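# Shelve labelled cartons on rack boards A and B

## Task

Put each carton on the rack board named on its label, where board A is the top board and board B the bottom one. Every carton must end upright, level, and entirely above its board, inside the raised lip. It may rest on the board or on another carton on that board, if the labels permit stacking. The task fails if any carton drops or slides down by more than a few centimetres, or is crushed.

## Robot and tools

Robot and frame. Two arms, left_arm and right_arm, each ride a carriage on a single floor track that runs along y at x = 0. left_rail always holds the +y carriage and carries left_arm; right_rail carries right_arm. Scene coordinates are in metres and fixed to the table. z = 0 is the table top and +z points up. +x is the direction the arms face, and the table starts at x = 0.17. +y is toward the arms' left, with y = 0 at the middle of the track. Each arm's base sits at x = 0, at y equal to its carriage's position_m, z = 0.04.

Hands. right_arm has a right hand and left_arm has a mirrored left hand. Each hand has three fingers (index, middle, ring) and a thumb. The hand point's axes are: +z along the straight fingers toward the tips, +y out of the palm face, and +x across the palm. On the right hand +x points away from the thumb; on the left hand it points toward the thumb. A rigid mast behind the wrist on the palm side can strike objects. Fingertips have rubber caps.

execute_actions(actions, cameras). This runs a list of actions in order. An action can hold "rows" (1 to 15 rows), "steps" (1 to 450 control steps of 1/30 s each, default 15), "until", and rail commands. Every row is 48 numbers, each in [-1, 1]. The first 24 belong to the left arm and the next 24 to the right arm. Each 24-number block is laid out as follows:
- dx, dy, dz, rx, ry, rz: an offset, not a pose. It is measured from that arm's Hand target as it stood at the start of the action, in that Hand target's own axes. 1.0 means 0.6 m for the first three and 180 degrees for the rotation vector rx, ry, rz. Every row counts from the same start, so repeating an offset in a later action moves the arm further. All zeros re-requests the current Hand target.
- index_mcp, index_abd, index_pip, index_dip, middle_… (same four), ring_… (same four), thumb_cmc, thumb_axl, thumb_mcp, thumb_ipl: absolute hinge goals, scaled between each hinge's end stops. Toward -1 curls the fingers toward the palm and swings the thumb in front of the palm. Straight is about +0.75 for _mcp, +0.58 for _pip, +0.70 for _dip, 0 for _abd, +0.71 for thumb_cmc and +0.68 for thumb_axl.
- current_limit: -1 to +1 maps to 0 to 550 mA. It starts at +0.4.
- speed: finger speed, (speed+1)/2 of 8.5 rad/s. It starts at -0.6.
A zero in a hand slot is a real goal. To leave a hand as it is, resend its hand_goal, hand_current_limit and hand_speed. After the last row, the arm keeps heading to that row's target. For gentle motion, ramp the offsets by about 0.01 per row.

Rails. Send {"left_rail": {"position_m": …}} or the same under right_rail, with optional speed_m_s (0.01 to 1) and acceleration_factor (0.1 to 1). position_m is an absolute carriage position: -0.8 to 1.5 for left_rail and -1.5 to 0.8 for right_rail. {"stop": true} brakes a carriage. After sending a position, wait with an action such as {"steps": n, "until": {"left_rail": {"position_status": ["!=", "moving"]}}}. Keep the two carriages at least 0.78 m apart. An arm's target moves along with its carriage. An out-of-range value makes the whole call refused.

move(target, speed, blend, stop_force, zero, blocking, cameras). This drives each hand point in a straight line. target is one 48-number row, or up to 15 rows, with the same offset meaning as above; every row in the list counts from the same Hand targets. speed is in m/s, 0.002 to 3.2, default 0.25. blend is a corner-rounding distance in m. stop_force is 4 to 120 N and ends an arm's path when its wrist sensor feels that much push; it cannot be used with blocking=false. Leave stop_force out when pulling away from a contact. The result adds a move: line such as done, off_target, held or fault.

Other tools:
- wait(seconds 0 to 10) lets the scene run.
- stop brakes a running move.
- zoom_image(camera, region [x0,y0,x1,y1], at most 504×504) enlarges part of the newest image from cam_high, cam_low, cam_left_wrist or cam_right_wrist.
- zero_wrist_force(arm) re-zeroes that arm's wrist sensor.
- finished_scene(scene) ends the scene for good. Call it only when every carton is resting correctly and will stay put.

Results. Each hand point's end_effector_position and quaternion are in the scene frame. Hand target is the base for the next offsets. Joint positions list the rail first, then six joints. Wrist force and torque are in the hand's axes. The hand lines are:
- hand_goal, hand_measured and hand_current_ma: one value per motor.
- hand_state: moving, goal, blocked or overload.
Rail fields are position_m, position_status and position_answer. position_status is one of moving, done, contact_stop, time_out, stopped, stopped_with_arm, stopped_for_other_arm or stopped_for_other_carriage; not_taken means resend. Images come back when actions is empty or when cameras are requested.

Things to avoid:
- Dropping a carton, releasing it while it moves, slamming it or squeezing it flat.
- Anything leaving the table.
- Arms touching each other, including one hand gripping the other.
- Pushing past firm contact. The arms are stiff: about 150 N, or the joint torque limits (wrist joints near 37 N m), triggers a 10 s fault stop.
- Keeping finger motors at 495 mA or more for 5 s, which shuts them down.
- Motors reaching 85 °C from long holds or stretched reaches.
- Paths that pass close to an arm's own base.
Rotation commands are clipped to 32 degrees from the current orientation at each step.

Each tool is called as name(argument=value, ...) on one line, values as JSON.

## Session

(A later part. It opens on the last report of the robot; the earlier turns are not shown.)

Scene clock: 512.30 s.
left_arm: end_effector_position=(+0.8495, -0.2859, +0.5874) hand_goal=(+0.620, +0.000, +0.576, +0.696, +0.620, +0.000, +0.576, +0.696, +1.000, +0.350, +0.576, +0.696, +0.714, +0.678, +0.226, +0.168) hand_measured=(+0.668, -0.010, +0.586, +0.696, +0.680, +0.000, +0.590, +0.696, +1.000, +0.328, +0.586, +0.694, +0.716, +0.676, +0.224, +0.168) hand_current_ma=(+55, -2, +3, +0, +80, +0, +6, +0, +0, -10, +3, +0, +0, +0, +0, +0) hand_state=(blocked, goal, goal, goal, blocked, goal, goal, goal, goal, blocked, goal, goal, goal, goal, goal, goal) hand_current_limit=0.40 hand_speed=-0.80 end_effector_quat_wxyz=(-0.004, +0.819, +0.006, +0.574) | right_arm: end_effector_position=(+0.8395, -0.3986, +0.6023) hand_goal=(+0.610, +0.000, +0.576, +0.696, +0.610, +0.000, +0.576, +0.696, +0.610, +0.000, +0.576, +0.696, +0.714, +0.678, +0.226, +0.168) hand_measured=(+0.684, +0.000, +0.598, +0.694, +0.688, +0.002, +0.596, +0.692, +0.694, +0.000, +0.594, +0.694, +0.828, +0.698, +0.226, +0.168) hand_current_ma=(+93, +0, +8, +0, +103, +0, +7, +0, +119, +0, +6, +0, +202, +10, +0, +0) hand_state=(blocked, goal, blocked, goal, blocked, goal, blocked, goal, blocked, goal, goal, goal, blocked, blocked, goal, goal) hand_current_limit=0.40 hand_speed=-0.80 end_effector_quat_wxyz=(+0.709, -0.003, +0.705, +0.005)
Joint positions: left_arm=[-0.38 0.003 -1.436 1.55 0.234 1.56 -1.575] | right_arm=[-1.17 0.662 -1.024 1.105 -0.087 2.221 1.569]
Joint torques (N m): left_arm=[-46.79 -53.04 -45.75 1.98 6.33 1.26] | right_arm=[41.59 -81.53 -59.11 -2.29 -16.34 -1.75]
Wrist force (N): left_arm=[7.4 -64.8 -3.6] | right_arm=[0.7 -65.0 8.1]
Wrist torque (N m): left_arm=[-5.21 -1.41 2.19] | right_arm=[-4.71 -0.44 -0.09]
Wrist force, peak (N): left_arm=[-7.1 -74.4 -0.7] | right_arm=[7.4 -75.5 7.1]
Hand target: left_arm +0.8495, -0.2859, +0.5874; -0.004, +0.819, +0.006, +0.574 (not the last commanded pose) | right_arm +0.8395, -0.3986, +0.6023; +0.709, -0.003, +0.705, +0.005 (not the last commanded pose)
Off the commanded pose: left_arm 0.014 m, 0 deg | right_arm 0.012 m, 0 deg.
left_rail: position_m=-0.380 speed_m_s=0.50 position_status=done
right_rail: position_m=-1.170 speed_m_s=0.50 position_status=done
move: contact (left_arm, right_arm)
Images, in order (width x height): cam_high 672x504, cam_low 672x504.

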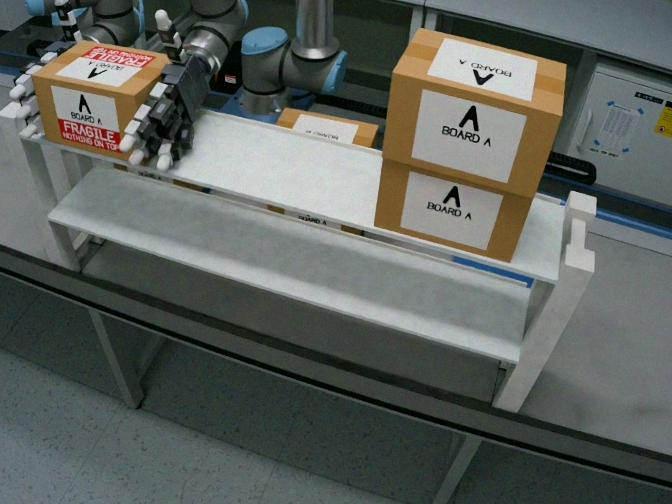

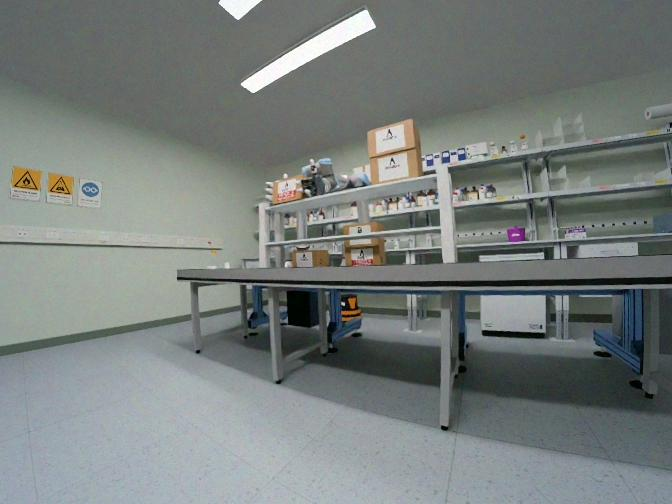

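move(target=[[0.0078,0,-0.0029,0,0,0,0.62,0,0.576,0.696,0.62,0,0.576,0.696,1.0,0.35,0.576,0.696,0.714,0.678,0.226,0.168,0.4,-0.8,-0.0083,0,0,0,0,0,0.61,0,0.576,0.696,0.61,0,0.576,0.696,0.61,0,0.576,0.696,0.714,0.678,0.226,0.168,0.4,-0.8],[0.0086,0,0.0084,0,-0.01667,0,0.62,0,0.576,0.696,0.62,0,0.576,0.696,1.0,0.35,0.576,0.696,0.714,0.678,0.226,0.168,0.4,-0.8,-0.0062,0,0.0123,0,0.01667,0,0.61,0,0.576,0.696,0.61,0,0.576,0.696,0.61,0,0.576,0.696,0.714,0.678,0.226,0.168,0.4,-0.8]], speed=0.02)

move(target=[-0.0320,0,0.0117,0,0,0,0.62,0,0.576,0.696,0.62,0,0.576,0.696,1.0,0.35,0.576,0.696,0.714,0.678,0.226,0.168,0.4,-0.8,0.0333,0,0.002,0,0,0,0.61,0,0.576,0.696,0.61,0,0.576,0.696,0.61,0,0.576,0.696,0.714,0.678,0.226,0.168,0.4,-0.8], speed=0.008, stop_force=12, cameras=["cam_high","cam_low"])

zoom_image(camera="cam_high", region=[10, 90, 110, 165])

zoom_image(camera="cam_low", region=[262, 172, 332, 222])

Scene clock: 539.27 s.
left_arm: end_effector_position=(+0.8560, -0.2858, +0.5906) hand_goal=(+0.620, +0.000, +0.576, +0.696, +0.620, +0.000, +0.576, +0.696, +1.000, +0.350, +0.576, +0.696, +0.714, +0.678, +0.226, +0.168) hand_measured=(+0.668, -0.010, +0.586, +0.696, +0.680, +0.000, +0.590, +0.696, +1.000, +0.328, +0.586, +0.694, +0.716, +0.676, +0.224, +0.168) hand_current_ma=(+55, -2, +3, +0, +80, +0, +6, +0, +0, -10, +3, +0, +0, +0, +0, +0) hand_state=(blocked, goal, goal, goal, blocked, goal, goal, goal, goal, blocked, goal, goal, goal, goal, goal, goal) hand_current_limit=0.40 hand_speed=-0.80 end_effector_quat_wxyz=(-0.004, +0.833, +0.006, +0.553) | right_arm: end_effector_position=(+0.8468, -0.3985, +0.6061) hand_goal=(+0.610, +0.000, +0.576, +0.696, +0.610, +0.000, +0.576, +0.696, +0.610, +0.000, +0.576, +0.696, +0.714, +0.678, +0.226, +0.168) hand_measured=(+0.684, -0.002, +0.598, +0.694, +0.688, +0.000, +0.596, +0.692, +0.694, +0.000, +0.594, +0.694, +0.828, +0.698, +0.226, +0.168) hand_current_ma=(+93, +0, +8, +0, +103, +0, +7, +0, +119, +0, +6, +0, +202, +10, +0, +0) hand_state=(blocked, goal, blocked, goal, blocked, goal, blocked, goal, blocked, goal, goal, goal, blocked, blocked, goal, goal) hand_current_limit=0.40 hand_speed=-0.80 end_effector_quat_wxyz=(+0.690, -0.003, +0.724, +0.005)
Joint positions: left_arm=[-0.38 0.003 -1.412 1.499 0.313 1.561 -1.576] | right_arm=[-1.17 0.658 -1.004 1.044 0.019 2.216 1.609]
Joint torques (N m): left_arm=[-34.01 -45.21 -56.03 1.73 14.24 -1.52] | right_arm=[36.37 -71.13 -62.29 -3.55 -16.68 2.42]
Wrist force (N): left_arm=[-8.6 -64.9 1.1] | right_arm=[5.7 -66.5 6.6]
Wrist torque (N m): left_arm=[-5.48 0.48 1.01] | right_arm=[-5.00 -0.28 -0.45]
Wrist force, peak (N): left_arm=[-9.6 -67.7 -0.2] | right_arm=[5.6 -69.1 7.0]
Hand target: left_arm +0.8560, -0.2858, +0.5906; -0.004, +0.833, +0.006, +0.552 | right_arm +0.8468, -0.3985, +0.6061; +0.690, -0.003, +0.724, +0.005
Off the commanded pose: left_arm 0.000 m, 0 deg | right_arm 0.000 m, 0 deg.
left_rail: position_m=-0.380 speed_m_s=0.50 position_status=done
right_rail: position_m=-1.170 speed_m_s=0.50 position_status=done
move: done

Scene clock: 541.60 s.
left_arm: end_effector_position=(+0.8556, -0.2858, +0.5821) hand_goal=(+0.620, +0.000, +0.576, +0.696, +0.620, +0.000, +0.576, +0.696, +1.000, +0.350, +0.576, +0.696, +0.714, +0.678, +0.226, +0.168) hand_measured=(+0.668, -0.012, +0.590, +0.696, +0.680, +0.000, +0.594, +0.696, +1.000, +0.328, +0.588, +0.694, +0.716, +0.676, +0.224, +0.168) hand_current_ma=(+56, -3, +5, +0, +80, +0, +9, +0, +0, -10, +4, +0, +0, +0, +0, +0) hand_state=(blocked, goal, goal, goal, blocked, goal, goal, goal, goal, blocked, goal, goal, goal, goal, goal, goal) hand_current_limit=0.40 hand_speed=-0.80 end_effector_quat_wxyz=(-0.004, +0.833, +0.006, +0.552) | right_arm: end_effector_position=(+0.8469, -0.3985, +0.5970) hand_goal=(+0.610, +0.000, +0.576, +0.696, +0.610, +0.000, +0.576, +0.696, +0.610, +0.000, +0.576, +0.696, +0.714, +0.678, +0.226, +0.168) hand_measured=(+0.682, +0.000, +0.598, +0.692, +0.686, +0.000, +0.596, +0.692, +0.692, +0.000, +0.594, +0.694, +0.832, +0.698, +0.226, +0.168) hand_current_ma=(+92, +0, +8, +0, +102, +0, +7, +0, +117, +0, +6, +0, +221, +10, +0, +0) hand_state=(blocked, goal, blocked, goal, blocked, goal, blocked, goal, blocked, goal, goal, goal, blocked, blocked, goal, goal) hand_current_limit=0.40 hand_speed=-0.80 end_effector_quat_wxyz=(+0.690, -0.003, +0.724, +0.005)
Joint positions: left_arm=[-0.38 0.003 -1.412 1.513 0.298 1.561 -1.576] | right_arm=[-1.17 0.657 -1.003 1.059 0.003 2.216 1.609]
Joint torques (N m): left_arm=[-39.87 -44.8 -48.47 2.42 13.31 -1.68] | right_arm=[35.95 -72.69 -57.88 -2.29 -14.77 1.78]
Wrist force (N): left_arm=[3.2 -61.8 1.2] | right_arm=[-0.4 -63.0 4.3]
Wrist torque (N m): left_arm=[-4.73 -0.91 1.87] | right_arm=[-4.81 -0.24 -0.31]
Wrist force, peak (N): left_arm=[-6.7 -67.0 4.1] | right_arm=[6.2 -68.5 2.6]
Hand target: left_arm +0.8556, -0.2858, +0.5821; -0.004, +0.833, +0.006, +0.553 (not the last commanded pose) | right_arm +0.8469, -0.3985, +0.5970; +0.690, -0.003, +0.724, +0.005 (not the last commanded pose)
Off the commanded pose: left_arm 0.012 m, 0 deg | right_arm 0.011 m, 0 deg.
left_rail: position_m=-0.380 speed_m_s=0.50 position_status=done
right_rail: position_m=-1.170 speed_m_s=0.50 position_status=done
move: contact (left_arm, right_arm)
Images, in order (width x height): cam_high 672x504, cam_low 672x504.

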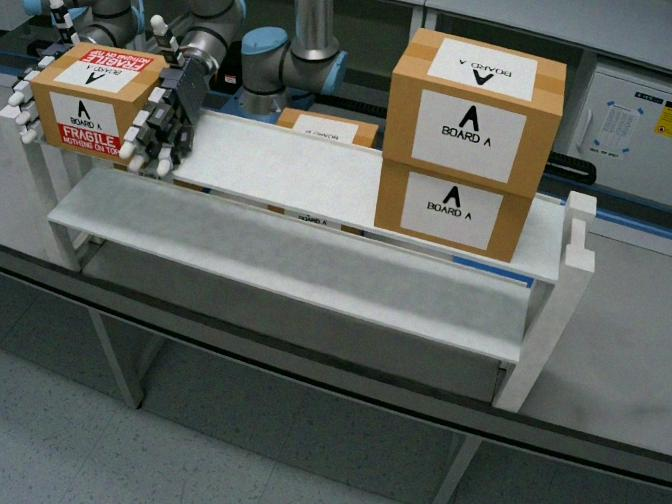

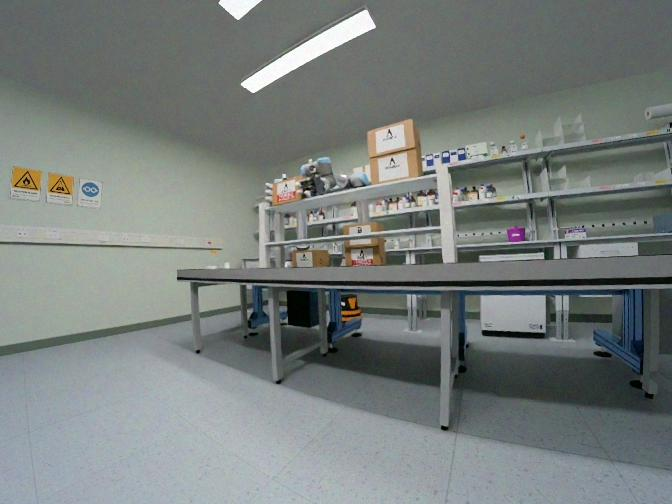

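Scaled by 5.040 from the camera's 672x504 image, which has a finer 960x720 frame.

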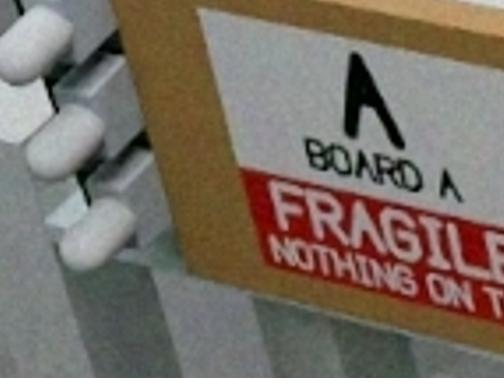

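Scaled by 7.200 from the camera's 672x504 image, which has a finer 960x720 frame.

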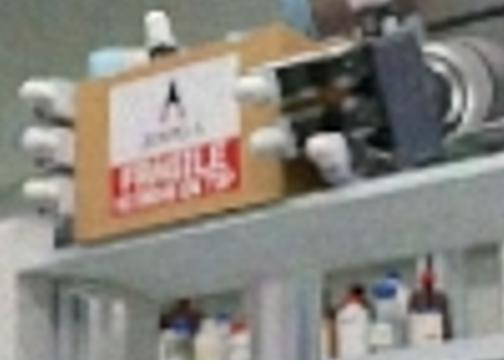

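zoom_image(camera="cam_high", region=[20, 35, 120, 110])

zoom_image(camera="cam_high", region=[100, 120, 220, 200])

Scaled by 5.040 from the camera's 672x504 image, which has a finer 960x720 frame.

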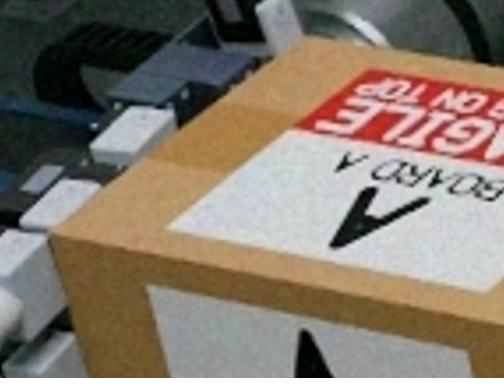

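Scaled by 4.200 from the camera's 672x504 image, which has a finer 960x720 frame.

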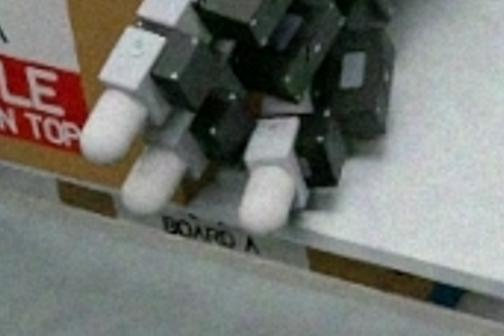

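move(target=[[0.0077,0,-0.0032,0,0,0,0.62,0,0.576,0.696,0.62,0,0.576,0.696,1.0,0.35,0.576,0.696,0.714,0.678,0.226,0.168,0.4,-0.8,-0.0083,0,-0.0004,0,0,0,0.61,0,0.576,0.696,0.61,0,0.576,0.696,0.61,0,0.576,0.696,0.714,0.678,0.226,0.168,0.4,-0.8],[0.0051,0,-0.0094,0,0,0,0.62,0,0.576,0.696,0.62,0,0.576,0.696,1.0,0.35,0.576,0.696,0.714,0.678,0.226,0.168,0.4,-0.8,-0.0080,0,-0.0071,0,0,0,0.61,0,0.576,0.696,0.61,0,0.576,0.696,0.61,0,0.576,0.696,0.714,0.678,0.226,0.168,0.4,-0.8]], speed=0.02)

move(target=[-0.0184,0,0.0078,0,0,0,0.62,0,0.576,0.696,0.62,0,0.576,0.696,1.0,0.35,0.576,0.696,0.714,0.678,0.226,0.168,0.4,-0.8,0.02,0,0.001,0,0,0,0.61,0,0.576,0.696,0.61,0,0.576,0.696,0.61,0,0.576,0.696,0.714,0.678,0.226,0.168,0.4,-0.8], speed=0.006, stop_force=10, cameras=["cam_high","cam_low"])

zoom_image(camera="cam_high", region=[10, 90, 110, 165])

zoom_image(camera="cam_high", region=[20, 35, 120, 110])

Scene clock: 545.97 s.
left_arm: end_effector_position=(+0.8517, -0.2858, +0.5872) hand_goal=(+0.620, +0.000, +0.576, +0.696, +0.620, +0.000, +0.576, +0.696, +1.000, +0.350, +0.576, +0.696, +0.714, +0.678, +0.226, +0.168) hand_measured=(+0.668, -0.012, +0.590, +0.696, +0.680, +0.000, +0.596, +0.696, +1.000, +0.328, +0.588, +0.694, +0.716, +0.676, +0.224, +0.168) hand_current_ma=(+56, -3, +5, +0, +80, +0, +10, +0, +0, -10, +4, +0, +0, +0, +0, +0) hand_state=(blocked, goal, goal, goal, blocked, goal, goal, goal, goal, blocked, goal, goal, goal, goal, goal, goal) hand_current_limit=0.40 hand_speed=-0.80 end_effector_quat_wxyz=(-0.004, +0.833, +0.006, +0.552) | right_arm: end_effector_position=(+0.8430, -0.3986, +0.6020) hand_goal=(+0.610, +0.000, +0.576, +0.696, +0.610, +0.000, +0.576, +0.696, +0.610, +0.000, +0.576, +0.696, +0.714, +0.678, +0.226, +0.168) hand_measured=(+0.682, -0.002, +0.598, +0.692, +0.686, -0.002, +0.596, +0.692, +0.692, -0.002, +0.594, +0.694, +0.832, +0.698, +0.226, +0.168) hand_current_ma=(+92, +0, +8, +0, +102, +0, +7, +0, +117, +0, +6, +0, +221, +10, +0, +0) hand_state=(blocked, goal, blocked, goal, blocked, goal, blocked, goal, blocked, goal, goal, goal, blocked, blocked, goal, goal) hand_current_limit=0.40 hand_speed=-0.80 end_effector_quat_wxyz=(+0.690, -0.003, +0.724, +0.005)
Joint positions: left_arm=[-0.38 0.003 -1.419 1.513 0.306 1.561 -1.576] | right_arm=[-1.17 0.66 -1.008 1.058 0.009 2.219 1.609]
Joint torques (N m): left_arm=[-53.88 -71.18 -40.86 -5.77 10.97 -1.55] | right_arm=[56.4 -93.2 -43.26 -8.75 -4.71 2.13]
Wrist force (N): left_arm=[-9.7 -60.3 4.5] | right_arm=[2.8 -61.8 3.2]
Wrist torque (N m): left_arm=[-4.83 0.67 0.91] | right_arm=[-4.73 -0.08 -0.23]
Wrist force, peak (N): left_arm=[-9.7 -65.7 3.8] | right_arm=[3.9 -66.9 4.3]
Hand target: left_arm +0.8516, -0.2859, +0.5872; -0.004, +0.833, +0.006, +0.553 | right_arm +0.8429, -0.3986, +0.6020; +0.690, -0.003, +0.724, +0.005
Off the commanded pose: left_arm 0.000 m, 0 deg | right_arm 0.000 m, 0 deg.
left_rail: position_m=-0.380 speed_m_s=0.50 position_status=done
right_rail: position_m=-1.170 speed_m_s=0.50 position_status=done
move: done

Scene clock: 548.00 s.
left_arm: end_effector_position=(+0.8516, -0.2859, +0.5823) hand_goal=(+0.620, +0.000, +0.576, +0.696, +0.620, +0.000, +0.576, +0.696, +1.000, +0.350, +0.576, +0.696, +0.714, +0.678, +0.226, +0.168) hand_measured=(+0.668, -0.014, +0.590, +0.696, +0.680, +0.000, +0.596, +0.698, +1.000, +0.328, +0.588, +0.694, +0.716, +0.676, +0.224, +0.168) hand_current_ma=(+56, -4, +5, +0, +80, +0, +10, +0, +0, -10, +4, +0, +0, +0, +0, +0) hand_state=(blocked, goal, goal, goal, blocked, goal, goal, goal, goal, blocked, goal, goal, goal, goal, goal, goal) hand_current_limit=0.40 hand_speed=-0.80 end_effector_quat_wxyz=(-0.004, +0.833, +0.006, +0.553) | right_arm: end_effector_position=(+0.8429, -0.3985, +0.5969) hand_goal=(+0.610, +0.000, +0.576, +0.696, +0.610, +0.000, +0.576, +0.696, +0.610, +0.000, +0.576, +0.696, +0.714, +0.678, +0.226, +0.168) hand_measured=(+0.682, -0.002, +0.598, +0.692, +0.686, -0.002, +0.596, +0.692, +0.692, -0.002, +0.594, +0.694, +0.834, +0.698, +0.226, +0.168) hand_current_ma=(+92, +0, +8, +0, +102, +0, +7, +0, +117, +0, +6, +0, +227, +10, +0, +0) hand_state=(blocked, goal, blocked, goal, blocked, goal, blocked, goal, blocked, goal, goal, goal, blocked, blocked, goal, goal) hand_current_limit=0.40 hand_speed=-0.80 end_effector_quat_wxyz=(+0.690, -0.003, +0.723, +0.005)
Joint positions: left_arm=[-0.38 0.003 -1.418 1.521 0.297 1.561 -1.576] | right_arm=[-1.17 0.66 -1.008 1.067 0 2.219 1.609]
Joint torques (N m): left_arm=[-59.46 -54.44 -51.89 1.74 6.95 -1.42] | right_arm=[55.06 -70.76 -56.09 -2.06 -7.2 1.82]
Wrist force (N): left_arm=[-1.8 -60.8 1.2] | right_arm=[-2.8 -63.3 5.1]
Wrist torque (N m): left_arm=[-4.72 -0.51 1.58] | right_arm=[-4.86 -0.09 -0.53]
Wrist force, peak (N): left_arm=[-10.1 -61.5 5.1] | right_arm=[-9.7 -66.6 4.6]
Hand target: left_arm +0.8516, -0.2859, +0.5823; -0.004, +0.833, +0.006, +0.553 (not the last commanded pose) | right_arm +0.8429, -0.3985, +0.5969; +0.690, -0.003, +0.723, +0.005 (not the last commanded pose)
Off the commanded pose: left_arm 0.007 m, 0 deg | right_arm 0.007 m, 0 deg.
left_rail: position_m=-0.380 speed_m_s=0.50 position_status=done
right_rail: position_m=-1.170 speed_m_s=0.50 position_status=done
move: contact (left_arm, right_arm)
Images, in order (width x height): cam_high 672x504, cam_low 672x504.

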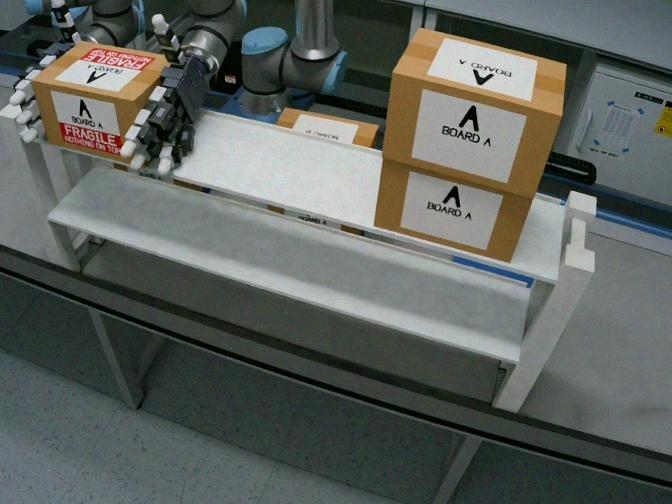

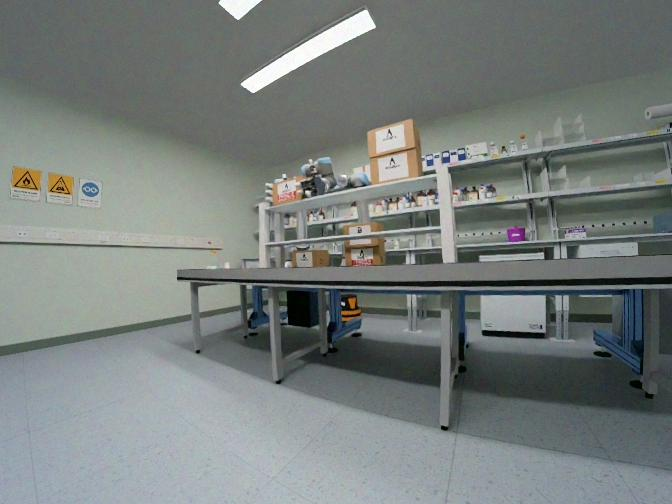

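Scaled by 5.040 from the camera's 672x504 image, which has a finer 960x720 frame.

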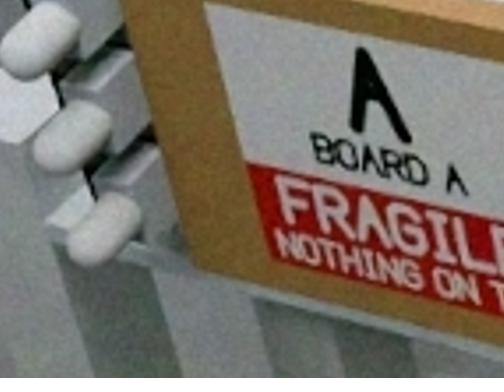

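Scaled by 5.040 from the camera's 672x504 image, which has a finer 960x720 frame.

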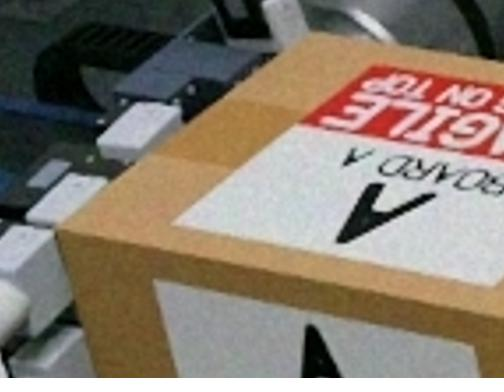

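move(target=[0,-0.02,0,0,0,0,0.68,0,0.576,0.696,0.68,0,0.576,0.696,1.0,0.35,0.576,0.696,0.714,0.678,0.226,0.168,0.4,-0.8,0,-0.02,0,0,0,0,0.68,0,0.576,0.696,0.68,0,0.576,0.696,0.68,0,0.576,0.696,0.714,0.678,0.226,0.168,0.4,-0.8], speed=0.01, cameras=["cam_high","cam_low"])

zoom_image(camera="cam_high", region=[10, 90, 110, 165])

zoom_image(camera="cam_high", region=[20, 35, 120, 110])

zoom_image(camera="cam_low", region=[262, 172, 332, 222])

Scene clock: 550.37 s.
left_arm: end_effector_position=(+0.8515, -0.2739, +0.5823) hand_goal=(+0.680, +0.000, +0.576, +0.696, +0.680, +0.000, +0.576, +0.696, +1.000, +0.350, +0.576, +0.696, +0.714, +0.678, +0.226, +0.168) hand_measured=(+0.680, -0.014, +0.580, +0.696, +0.678, +0.002, +0.578, +0.698, +1.000, +0.328, +0.582, +0.694, +0.716, +0.676, +0.224, +0.168) hand_current_ma=(+0, -4, +0, +0, +0, +0, +0, +0, +0, -10, +1, +0, +0, +0, +0, +0) hand_state=(goal, goal, goal, goal, goal, goal, goal, goal, goal, blocked, goal, goal, goal, goal, goal, goal) hand_current_limit=0.40 hand_speed=-0.80 end_effector_quat_wxyz=(-0.004, +0.833, +0.006, +0.553) | right_arm: end_effector_position=(+0.8431, -0.4105, +0.5968) hand_goal=(+0.680, +0.000, +0.576, +0.696, +0.680, +0.000, +0.576, +0.696, +0.680, +0.000, +0.576, +0.696, +0.714, +0.678, +0.226, +0.168) hand_measured=(+0.682, -0.004, +0.580, +0.692, +0.682, -0.004, +0.578, +0.694, +0.684, -0.004, +0.578, +0.694, +0.718, +0.680, +0.226, +0.168) hand_current_ma=(+0, +0, +0, +0, +0, +0, +0, +0, +0, +0, +0, +0, +0, +0, +0, +0) hand_state=(goal, goal, goal, goal, goal, goal, goal, goal, goal, goal, goal, goal, goal, goal, goal, goal) hand_current_limit=0.40 hand_speed=-0.80 end_effector_quat_wxyz=(+0.690, -0.003, +0.723, +0.005)
Joint positions: left_arm=[-0.38 0.022 -1.413 1.514 0.298 1.578 -1.568] | right_arm=[-1.17 0.649 -1.025 1.093 -0.01 2.208 1.608]
Joint torques (N m): left_arm=[9.8 -38.6 -49.01 2.47 2.47 2.32] | right_arm=[-14.9 -102.17 -34.8 -3.61 -3.18 -2.83]
Wrist force (N): left_arm=[0.6 1.8 0.1] | right_arm=[-0.2 -4.9 2.7]
Wrist torque (N m): left_arm=[0.33 -0.16 -0.07] | right_arm=[-0.98 -0.25 -0.33]
Wrist force, peak (N): left_arm=[-2.2 -61.3 1.1] | right_arm=[-2.9 -63.5 5.4]
Hand target: left_arm +0.8515, -0.2739, +0.5823; -0.004, +0.833, +0.006, +0.553 | right_arm +0.8431, -0.4105, +0.5968; +0.690, -0.003, +0.723, +0.005
Off the commanded pose: left_arm 0.000 m, 0 deg | right_arm 0.000 m, 0 deg.
left_rail: position_m=-0.380 speed_m_s=0.50 position_status=done
right_rail: position_m=-1.170 speed_m_s=0.50 position_status=done
move: done
Images, in order (width x height): cam_high 672x504, cam_low 672x504.

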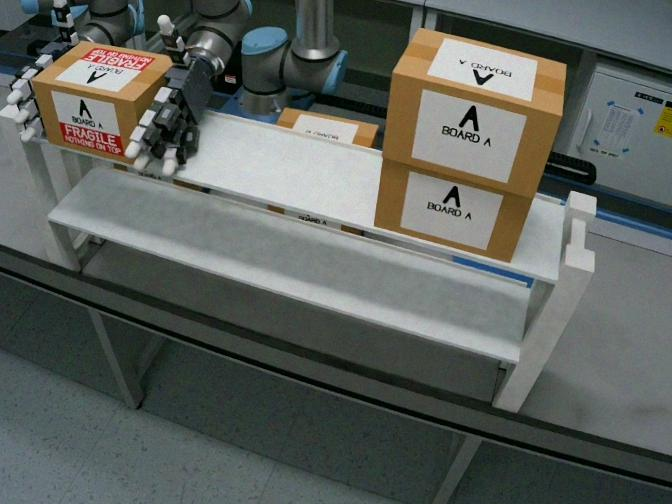

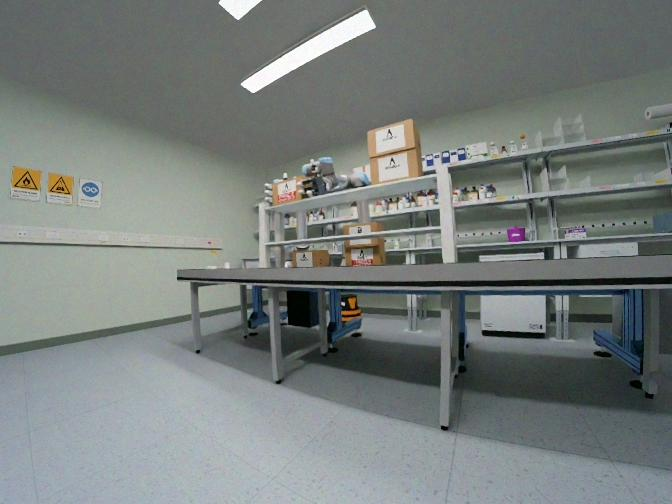

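Scaled by 5.040 from the camera's 672x504 image, which has a finer 960x720 frame.

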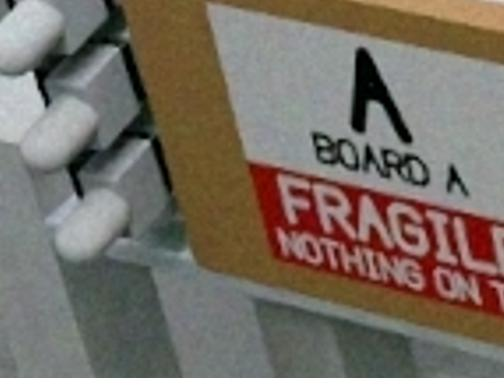

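Scaled by 5.040 from the camera's 672x504 image, which has a finer 960x720 frame.

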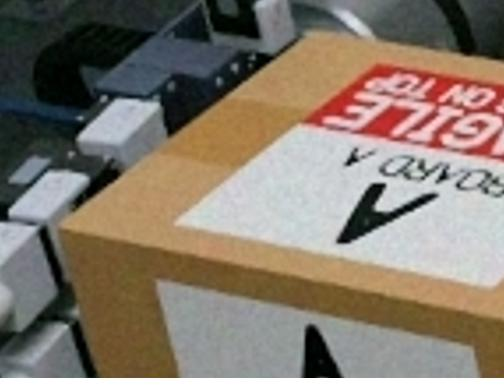

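Scaled by 7.200 from the camera's 672x504 image, which has a finer 960x720 frame.

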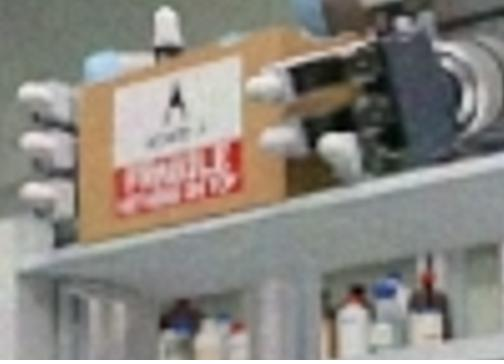

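move(target=[[0,-0.012,0,0,0,0,0.68,0,0.576,0.696,0.68,0,0.576,0.696,1.0,0.35,0.576,0.696,0.714,0.678,0.226,0.168,0.4,-0.8,0,-0.012,0,0,0,0,0.68,0,0.576,0.696,0.68,0,0.576,0.696,0.68,0,0.576,0.696,0.714,0.678,0.226,0.168,0.4,-0.8],[-0.1635,-0.015,-0.4737,0,0,0,0.68,0,0.576,0.696,0.68,0,0.576,0.696,1.0,0.35,0.576,0.696,0.714,0.678,0.226,0.168,0.4,-0.8,-0.0093,-0.015,-0.501,0,0,0,0.68,0,0.576,0.696,0.68,0,0.576,0.696,0.68,0,0.576,0.696,0.714,0.678,0.226,0.168,0.4,-0.8]], speed=[0.02,0.12], cameras=["cam_high","cam_low","cam_left_wrist","cam_right_wrist"])

zoom_image(camera="cam_high", region=[20, 35, 188, 161])

zoom_image(camera="cam_low", region=[262, 172, 332, 222])

Scene clock: 555.33 s.
left_arm: end_effector_position=(+0.5514, -0.2691, +0.6026) hand_goal=(+0.680, +0.000, +0.576, +0.696, +0.680, +0.000, +0.576, +0.696, +1.000, +0.350, +0.576, +0.696, +0.714, +0.678, +0.226, +0.168) hand_measured=(+0.680, -0.012, +0.580, +0.696, +0.678, +0.002, +0.578, +0.698, +1.000, +0.328, +0.582, +0.694, +0.716, +0.676, +0.224, +0.168) hand_current_ma=(+0, -4, +0, +0, +0, +0, +0, +0, +0, -10, +1, +0, +0, +0, +0, +0) hand_state=(goal, goal, goal, goal, goal, goal, goal, goal, goal, blocked, goal, goal, goal, goal, goal, goal) hand_current_limit=0.40 hand_speed=-0.80 end_effector_quat_wxyz=(-0.004, +0.833, +0.006, +0.553) | right_arm: end_effector_position=(+0.5433, -0.4230, +0.6165) hand_goal=(+0.680, +0.000, +0.576, +0.696, +0.680, +0.000, +0.576, +0.696, +0.680, +0.000, +0.576, +0.696, +0.714, +0.678, +0.226, +0.168) hand_measured=(+0.682, -0.004, +0.578, +0.692, +0.682, -0.004, +0.578, +0.694, +0.682, -0.004, +0.578, +0.694, +0.718, +0.680, +0.226, +0.168) hand_current_ma=(+0, +0, +0, +0, +0, +0, +0, +0, +0, +0, +0, +0, +0, +0, +0, +0) hand_state=(goal, goal, goal, goal, goal, goal, goal, goal, goal, goal, goal, goal, goal, goal, goal, goal) hand_current_limit=0.40 hand_speed=-0.80 end_effector_quat_wxyz=(+0.690, -0.003, +0.723, +0.005)
Joint positions: left_arm=[-0.38 0.058 -1.903 1.924 0.38 1.611 -1.554] | right_arm=[-1.17 0.904 -1.33 1.489 -0.085 2.462 1.632]
Joint torques (N m): left_arm=[15.02 -25.4 -34.11 2.32 2.77 2.29] | right_arm=[10.7 -76.51 -34.07 0.51 3.67 3.46]
Wrist force (N): left_arm=[0.6 1.6 0.2] | right_arm=[-0.6 -5.3 2.4]
Wrist torque (N m): left_arm=[0.32 -0.17 -0.06] | right_arm=[-1.00 -0.22 -0.55]
Wrist force, peak (N): left_arm=[-1.1 1.9 -1.1] | right_arm=[-0.1 -5.8 4.1]
Hand target: left_arm +0.5514, -0.2691, +0.6026; -0.004, +0.833, +0.006, +0.553 | right_arm +0.5432, -0.4230, +0.6165; +0.690, -0.003, +0.723, +0.005
Off the commanded pose: left_arm 0.000 m, 0 deg | right_arm 0.000 m, 0 deg.
left_rail: position_m=-0.380 speed_m_s=0.50 position_status=done
right_rail: position_m=-1.170 speed_m_s=0.50 position_status=done
move: done

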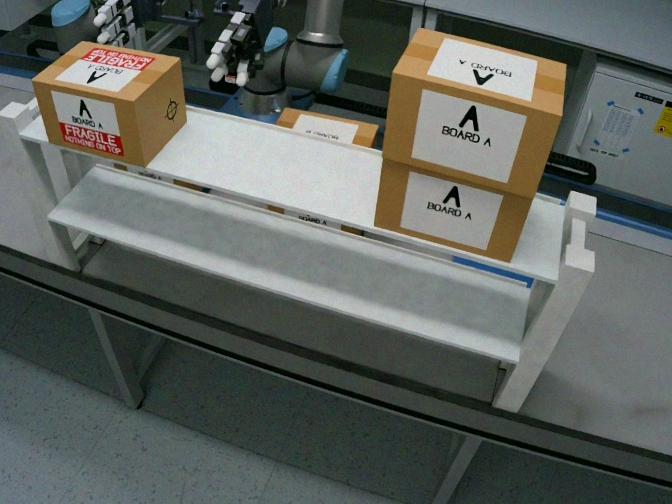

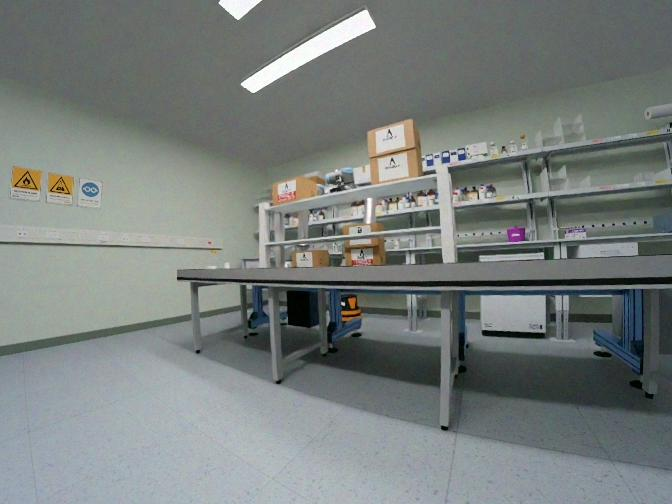

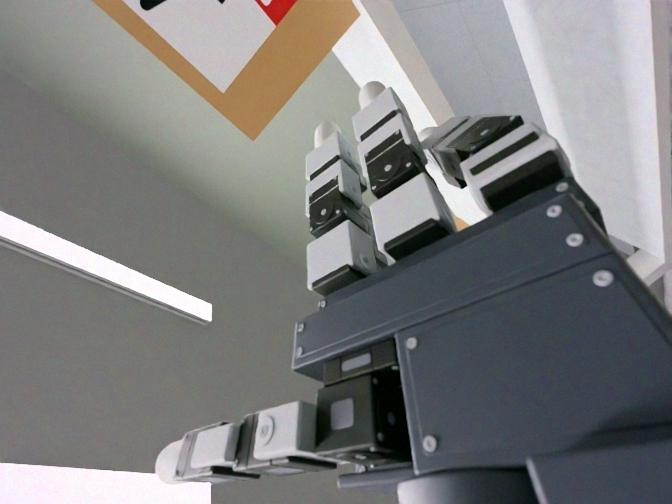

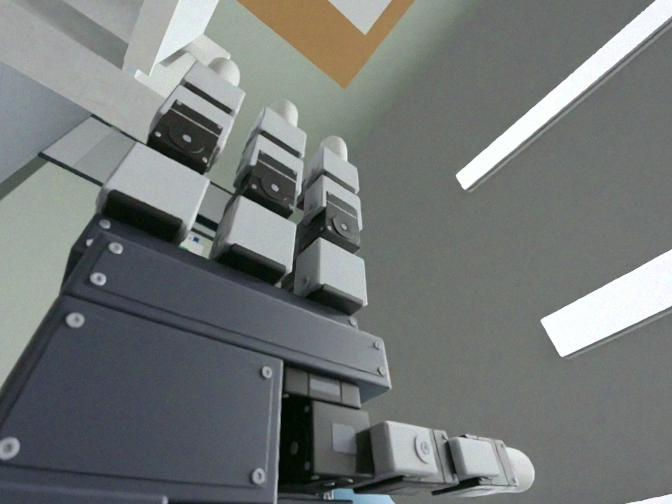

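Scaled by 3.000 from the camera's 672x504 image, which has a finer 960x720 frame.

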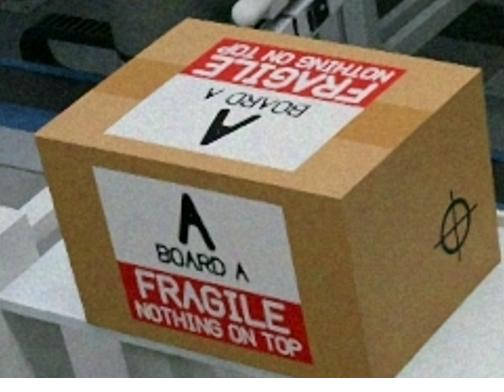

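Scaled by 7.200 from the camera's 672x504 image, which has a finer 960x720 frame.

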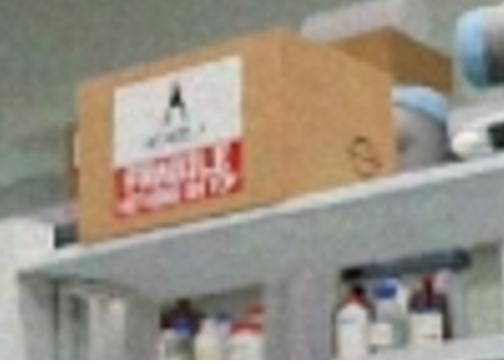

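zoom_image(camera="cam_high", region=[120, 85, 232, 169])

zoom_image(camera="cam_low", region=[285, 170, 345, 215])

Scaled by 4.500 from the camera's 672x504 image, which has a finer 960x720 frame.

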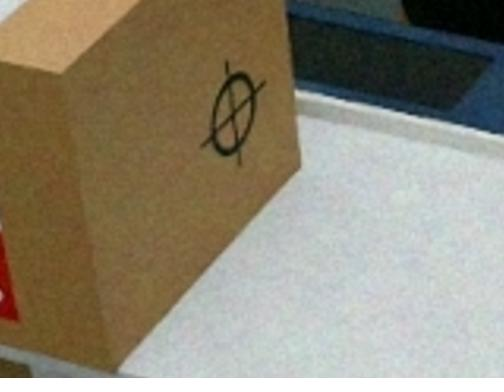

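Scaled by 8.400 from the camera's 672x504 image, which has a finer 960x720 frame.

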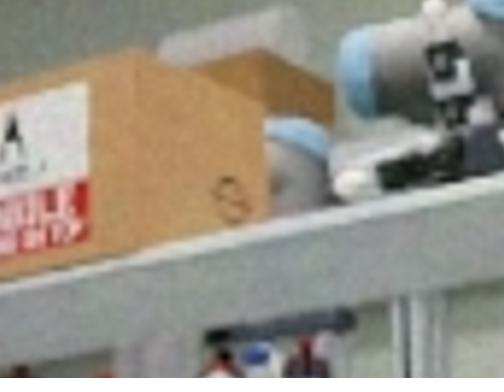

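zoom_image(camera="cam_high", region=[126, 145, 182, 187])

zoom_image(camera="cam_high", region=[20, 110, 90, 162])

zoom_image(camera="cam_high", region=[360, 200, 430, 252])

zoom_image(camera="cam_high", region=[480, 170, 578, 284])

Scaled by 9.000 from the camera's 672x504 image, which has a finer 960x720 frame.

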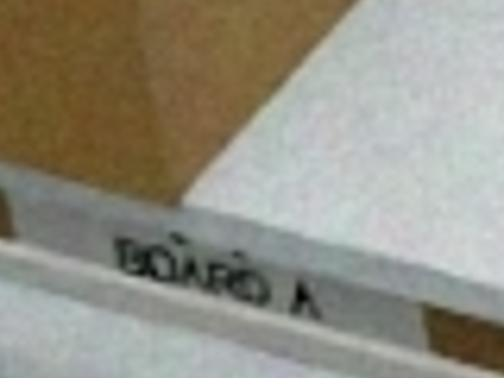

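Scaled by 7.200 from the camera's 672x504 image, which has a finer 960x720 frame.

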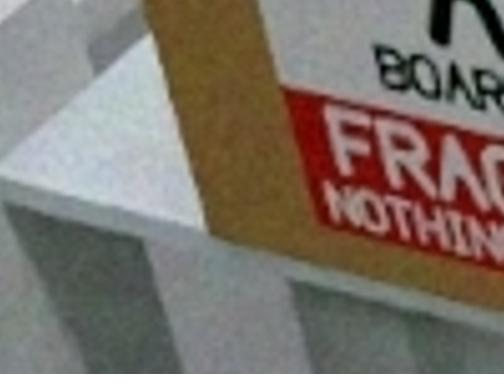

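Scaled by 7.200 from the camera's 672x504 image, which has a finer 960x720 frame.

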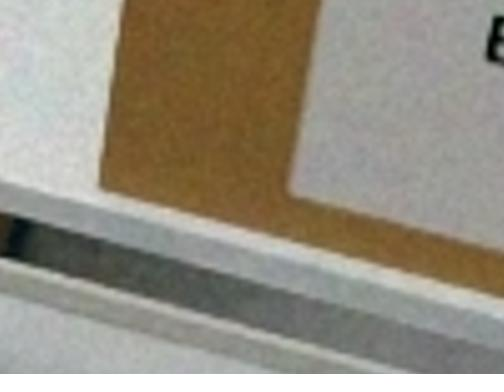

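Scaled by 4.421 from the camera's 672x504 image, which has a finer 960x720 frame.

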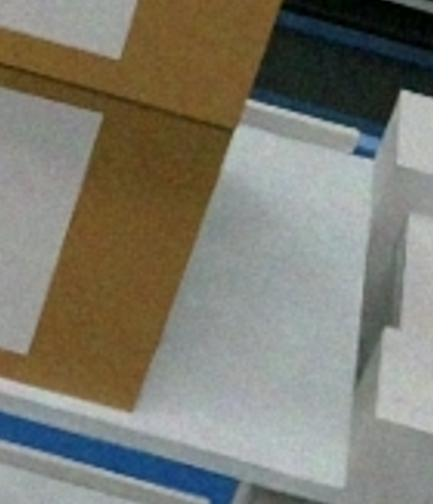

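move(target=[[0.1861,0,0.4643,0,0.01583,0,0.68,0,0.576,0.696,0.68,0,0.576,0.696,1.0,0.35,0.576,0.696,0.714,0.678,0.226,0.168,0.4,-0.8,-0.0162,0,0.4993,0,-0.01533,0,0.68,0,0.576,0.696,0.68,0,0.576,0.696,0.68,0,0.576,0.696,0.714,0.678,0.226,0.168,0.4,-0.8],[0.1630,0,0.4740,0,0.01583,0,0.68,0,0.576,0.696,0.68,0,0.576,0.696,1.0,0.35,0.576,0.696,0.714,0.678,0.226,0.168,0.4,-0.8,0.0088,0,0.5005,0,-0.01533,0,0.68,0,0.576,0.696,0.68,0,0.576,0.696,0.68,0,0.576,0.696,0.714,0.678,0.226,0.168,0.4,-0.8]], speed=[0.12,0.04], cameras=["cam_high"])

Scene clock: 563.37 s.
left_arm: end_effector_position=(+0.8514, -0.2649, +0.5820) hand_goal=(+0.680, +0.000, +0.576, +0.696, +0.680, +0.000, +0.576, +0.696, +1.000, +0.350, +0.576, +0.696, +0.714, +0.678, +0.226, +0.168) hand_measured=(+0.680, -0.012, +0.580, +0.696, +0.678, +0.002, +0.578, +0.698, +1.000, +0.328, +0.582, +0.694, +0.716, +0.676, +0.224, +0.168) hand_current_ma=(+0, -4, +0, +0, +0, +0, +0, +0, +0, -10, +1, +0, +0, +0, +0, +0) hand_state=(goal, goal, goal, goal, goal, goal, goal, goal, goal, blocked, goal, goal, goal, goal, goal, goal) hand_current_limit=0.40 hand_speed=-0.80 end_effector_quat_wxyz=(-0.004, +0.819, +0.006, +0.573) | right_arm: end_effector_position=(+0.8429, -0.4195, +0.5972) hand_goal=(+0.680, +0.000, +0.576, +0.696, +0.680, +0.000, +0.576, +0.696, +0.680, +0.000, +0.576, +0.696, +0.714, +0.678, +0.226, +0.168) hand_measured=(+0.682, -0.004, +0.578, +0.692, +0.682, -0.004, +0.578, +0.694, +0.682, -0.004, +0.578, +0.694, +0.716, +0.680, +0.226, +0.168) hand_current_ma=(+0, +0, +0, +0, +0, +0, +0, +0, +0, +0, +0, +0, +0, +0, +0, +0) hand_state=(goal, goal, goal, goal, goal, goal, goal, goal, goal, goal, goal, goal, goal, goal, goal, goal) hand_current_limit=0.40 hand_speed=-0.80 end_effector_quat_wxyz=(+0.708, -0.003, +0.707, +0.005)
Joint positions: left_arm=[-0.38 0.037 -1.421 1.542 0.23 1.592 -1.564] | right_arm=[-1.17 0.641 -1.047 1.148 -0.103 2.2 1.573]
Joint torques (N m): left_arm=[-19.39 -38.97 -34.35 -4.21 0.28 0.22] | right_arm=[-15 -73.84 -34.74 -3.75 -2.99 -0.7]
Wrist force (N): left_arm=[0.3 1.7 -0.3] | right_arm=[-0.2 -5.0 2.3]
Wrist torque (N m): left_arm=[0.37 -0.14 -0.10] | right_arm=[-0.96 -0.24 -0.33]
Wrist force, peak (N): left_arm=[0.7 1.9 0.8] | right_arm=[0.0 -5.7 2.7]
Hand target: left_arm +0.8514, -0.2649, +0.5819; -0.004, +0.819, +0.006, +0.573 | right_arm +0.8429, -0.4195, +0.5971; +0.708, -0.003, +0.707, +0.005
Off the commanded pose: left_arm 0.000 m, 0 deg | right_arm 0.000 m, 0 deg.
left_rail: position_m=-0.380 speed_m_s=0.50 position_status=done
right_rail: position_m=-1.170 speed_m_s=0.50 position_status=done
move: done
Images, in order (width x height): cam_high 672x504.

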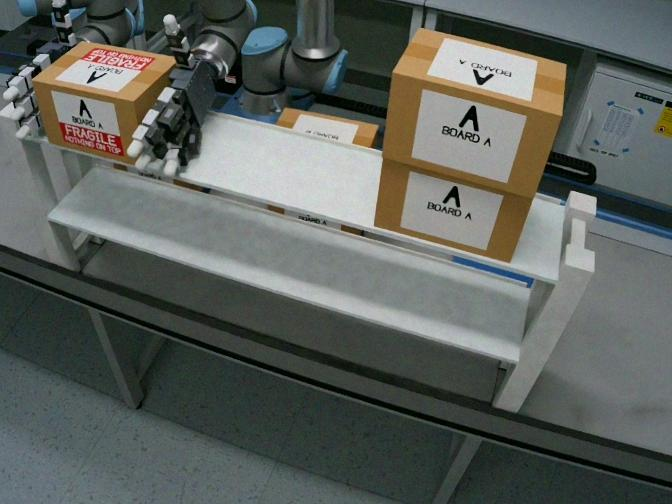

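move(target=[0,0.05,0,0,0,0,0.68,0,0.576,0.696,0.68,0,0.576,0.696,1.0,0.35,0.576,0.696,0.714,0.678,0.226,0.168,0.4,-0.8,0,0.05,0,0,0,0,0.68,0,0.576,0.696,0.68,0,0.576,0.696,0.68,0,0.576,0.696,0.714,0.678,0.226,0.168,0.4,-0.8], speed=0.012, stop_force=8)

move(target=[0,0.02,0,0,0,0,0.68,0,0.576,0.696,0.68,0,0.576,0.696,1.0,0.35,0.576,0.696,0.714,0.678,0.226,0.168,0.4,-0.8,0,0.02,0,0,0,0,0.68,0,0.576,0.696,0.68,0,0.576,0.696,0.68,0,0.576,0.696,0.714,0.678,0.226,0.168,0.4,-0.8], speed=0.003, stop_force=30)

Scene clock: 567.03 s.
left_arm: end_effector_position=(+0.8516, -0.2834, +0.5820) hand_goal=(+0.680, +0.000, +0.576, +0.696, +0.680, +0.000, +0.576, +0.696, +1.000, +0.350, +0.576, +0.696, +0.714, +0.678, +0.226, +0.168) hand_measured=(+0.680, -0.012, +0.578, +0.696, +0.680, +0.004, +0.580, +0.698, +1.000, +0.328, +0.584, +0.694, +0.716, +0.676, +0.224, +0.168) hand_current_ma=(+0, -4, +0, +0, +0, +0, +0, +0, +0, -10, +2, +0, +0, +0, +0, +0) hand_state=(goal, goal, goal, goal, goal, goal, goal, goal, goal, blocked, goal, goal, goal, goal, goal, goal) hand_current_limit=0.40 hand_speed=-0.80 end_effector_quat_wxyz=(-0.004, +0.819, +0.006, +0.573) | right_arm: end_effector_position=(+0.8427, -0.4011, +0.5972) hand_goal=(+0.680, +0.000, +0.576, +0.696, +0.680, +0.000, +0.576, +0.696, +0.680, +0.000, +0.576, +0.696, +0.714, +0.678, +0.226, +0.168) hand_measured=(+0.684, -0.004, +0.578, +0.692, +0.684, -0.004, +0.578, +0.694, +0.686, -0.004, +0.578, +0.694, +0.734, +0.680, +0.226, +0.168) hand_current_ma=(+0, +0, +0, +0, +0, +0, +0, +0, +1, +0, +0, +0, +6, +0, +0, +0) hand_state=(goal, goal, goal, goal, goal, goal, goal, goal, goal, goal, goal, goal, goal, goal, goal, goal) hand_current_limit=0.40 hand_speed=-0.80 end_effector_quat_wxyz=(+0.708, -0.003, +0.707, +0.005)
Joint positions: left_arm=[-0.38 0.007 -1.43 1.552 0.228 1.564 -1.574] | right_arm=[-1.17 0.658 -1.022 1.11 -0.089 2.217 1.573]
Joint torques (N m): left_arm=[9.73 -38.34 -50.56 0.19 2.82 1.79] | right_arm=[-11.54 -101.53 -36.97 -4.33 -3.92 -2.74]
Wrist force (N): left_arm=[-1.4 -3.2 -1.0] | right_arm=[1.8 -10.3 1.7]
Wrist torque (N m): left_arm=[-0.07 0.01 0.17] | right_arm=[-1.41 -0.43 -0.07]
Wrist force, peak (N): left_arm=[0.6 -18.2 -0.9] | right_arm=[5.2 -22.5 3.9]
Hand target: left_arm +0.8516, -0.2834, +0.5820; -0.004, +0.819, +0.006, +0.573 (not the last commanded pose) | right_arm +0.8427, -0.4011, +0.5972; +0.708, -0.003, +0.707, +0.005 (not the last commanded pose)
Off the commanded pose: left_arm 0.011 m, 0 deg | right_arm 0.012 m, 0 deg.
left_rail: position_m=-0.380 speed_m_s=0.50 position_status=done
right_rail: position_m=-1.170 speed_m_s=0.50 position_status=done
move: contact (left_arm, right_arm)

Scene clock: 568.80 s.
left_arm: end_effector_position=(+0.8517, -0.2845, +0.5819) hand_goal=(+0.680, +0.000, +0.576, +0.696, +0.680, +0.000, +0.576, +0.696, +1.000, +0.350, +0.576, +0.696, +0.714, +0.678, +0.226, +0.168) hand_measured=(+0.680, -0.012, +0.578, +0.696, +0.680, +0.004, +0.578, +0.698, +1.000, +0.328, +0.582, +0.694, +0.716, +0.676, +0.224, +0.168) hand_current_ma=(+0, -4, +0, +0, +0, +0, +0, +0, +0, -10, +1, +0, +0, +0, +0, +0) hand_state=(goal, goal, goal, goal, goal, goal, goal, goal, goal, blocked, goal, goal, goal, goal, goal, goal) hand_current_limit=0.40 hand_speed=-0.80 end_effector_quat_wxyz=(-0.004, +0.819, +0.006, +0.573) | right_arm: end_effector_position=(+0.8427, -0.3995, +0.5972) hand_goal=(+0.680, +0.000, +0.576, +0.696, +0.680, +0.000, +0.576, +0.696, +0.680, +0.000, +0.576, +0.696, +0.714, +0.678, +0.226, +0.168) hand_measured=(+0.692, -0.004, +0.578, +0.692, +0.694, -0.004, +0.580, +0.694, +0.700, -0.002, +0.580, +0.694, +0.790, +0.684, +0.226, +0.168) hand_current_ma=(+3, +0, +0, +0, +4, +0, +0, +0, +7, +0, +0, +0, +91, +1, +0, +0) hand_state=(goal, goal, goal, goal, goal, goal, goal, goal, goal, goal, goal, goal, blocked, goal, goal, goal) hand_current_limit=0.40 hand_speed=-0.80 end_effector_quat_wxyz=(+0.708, -0.003, +0.707, +0.005)
Joint positions: left_arm=[-0.38 0.005 -1.43 1.552 0.228 1.562 -1.575] | right_arm=[-1.17 0.659 -1.02 1.106 -0.088 2.219 1.573]
Joint torques (N m): left_arm=[-9.49 -40.3 -50.45 -0.51 7.87 1.5] | right_arm=[11.78 -98.9 -40.43 -5.51 -9.05 -3.06]
Wrist force (N): left_arm=[-1.2 -31.5 -1.2] | right_arm=[4.1 -37.5 4.9]
Wrist torque (N m): left_arm=[-2.99 -0.02 0.75] | right_arm=[-3.57 -0.72 0.66]
Wrist force, peak (N): left_arm=[0.2 -38.1 -2.8] | right_arm=[4.6 -40.8 5.4]
Hand target: left_arm +0.8517, -0.2845, +0.5819; -0.004, +0.819, +0.006, +0.573 (not the last commanded pose) | right_arm +0.8427, -0.3995, +0.5972; +0.708, -0.003, +0.707, +0.005 (not the last commanded pose)
Off the commanded pose: left_arm 0.011 m, 0 deg | right_arm 0.010 m, 0 deg.
left_rail: position_m=-0.380 speed_m_s=0.50 position_status=done
right_rail: position_m=-1.170 speed_m_s=0.50 position_status=done
move: contact (left_arm, right_arm)


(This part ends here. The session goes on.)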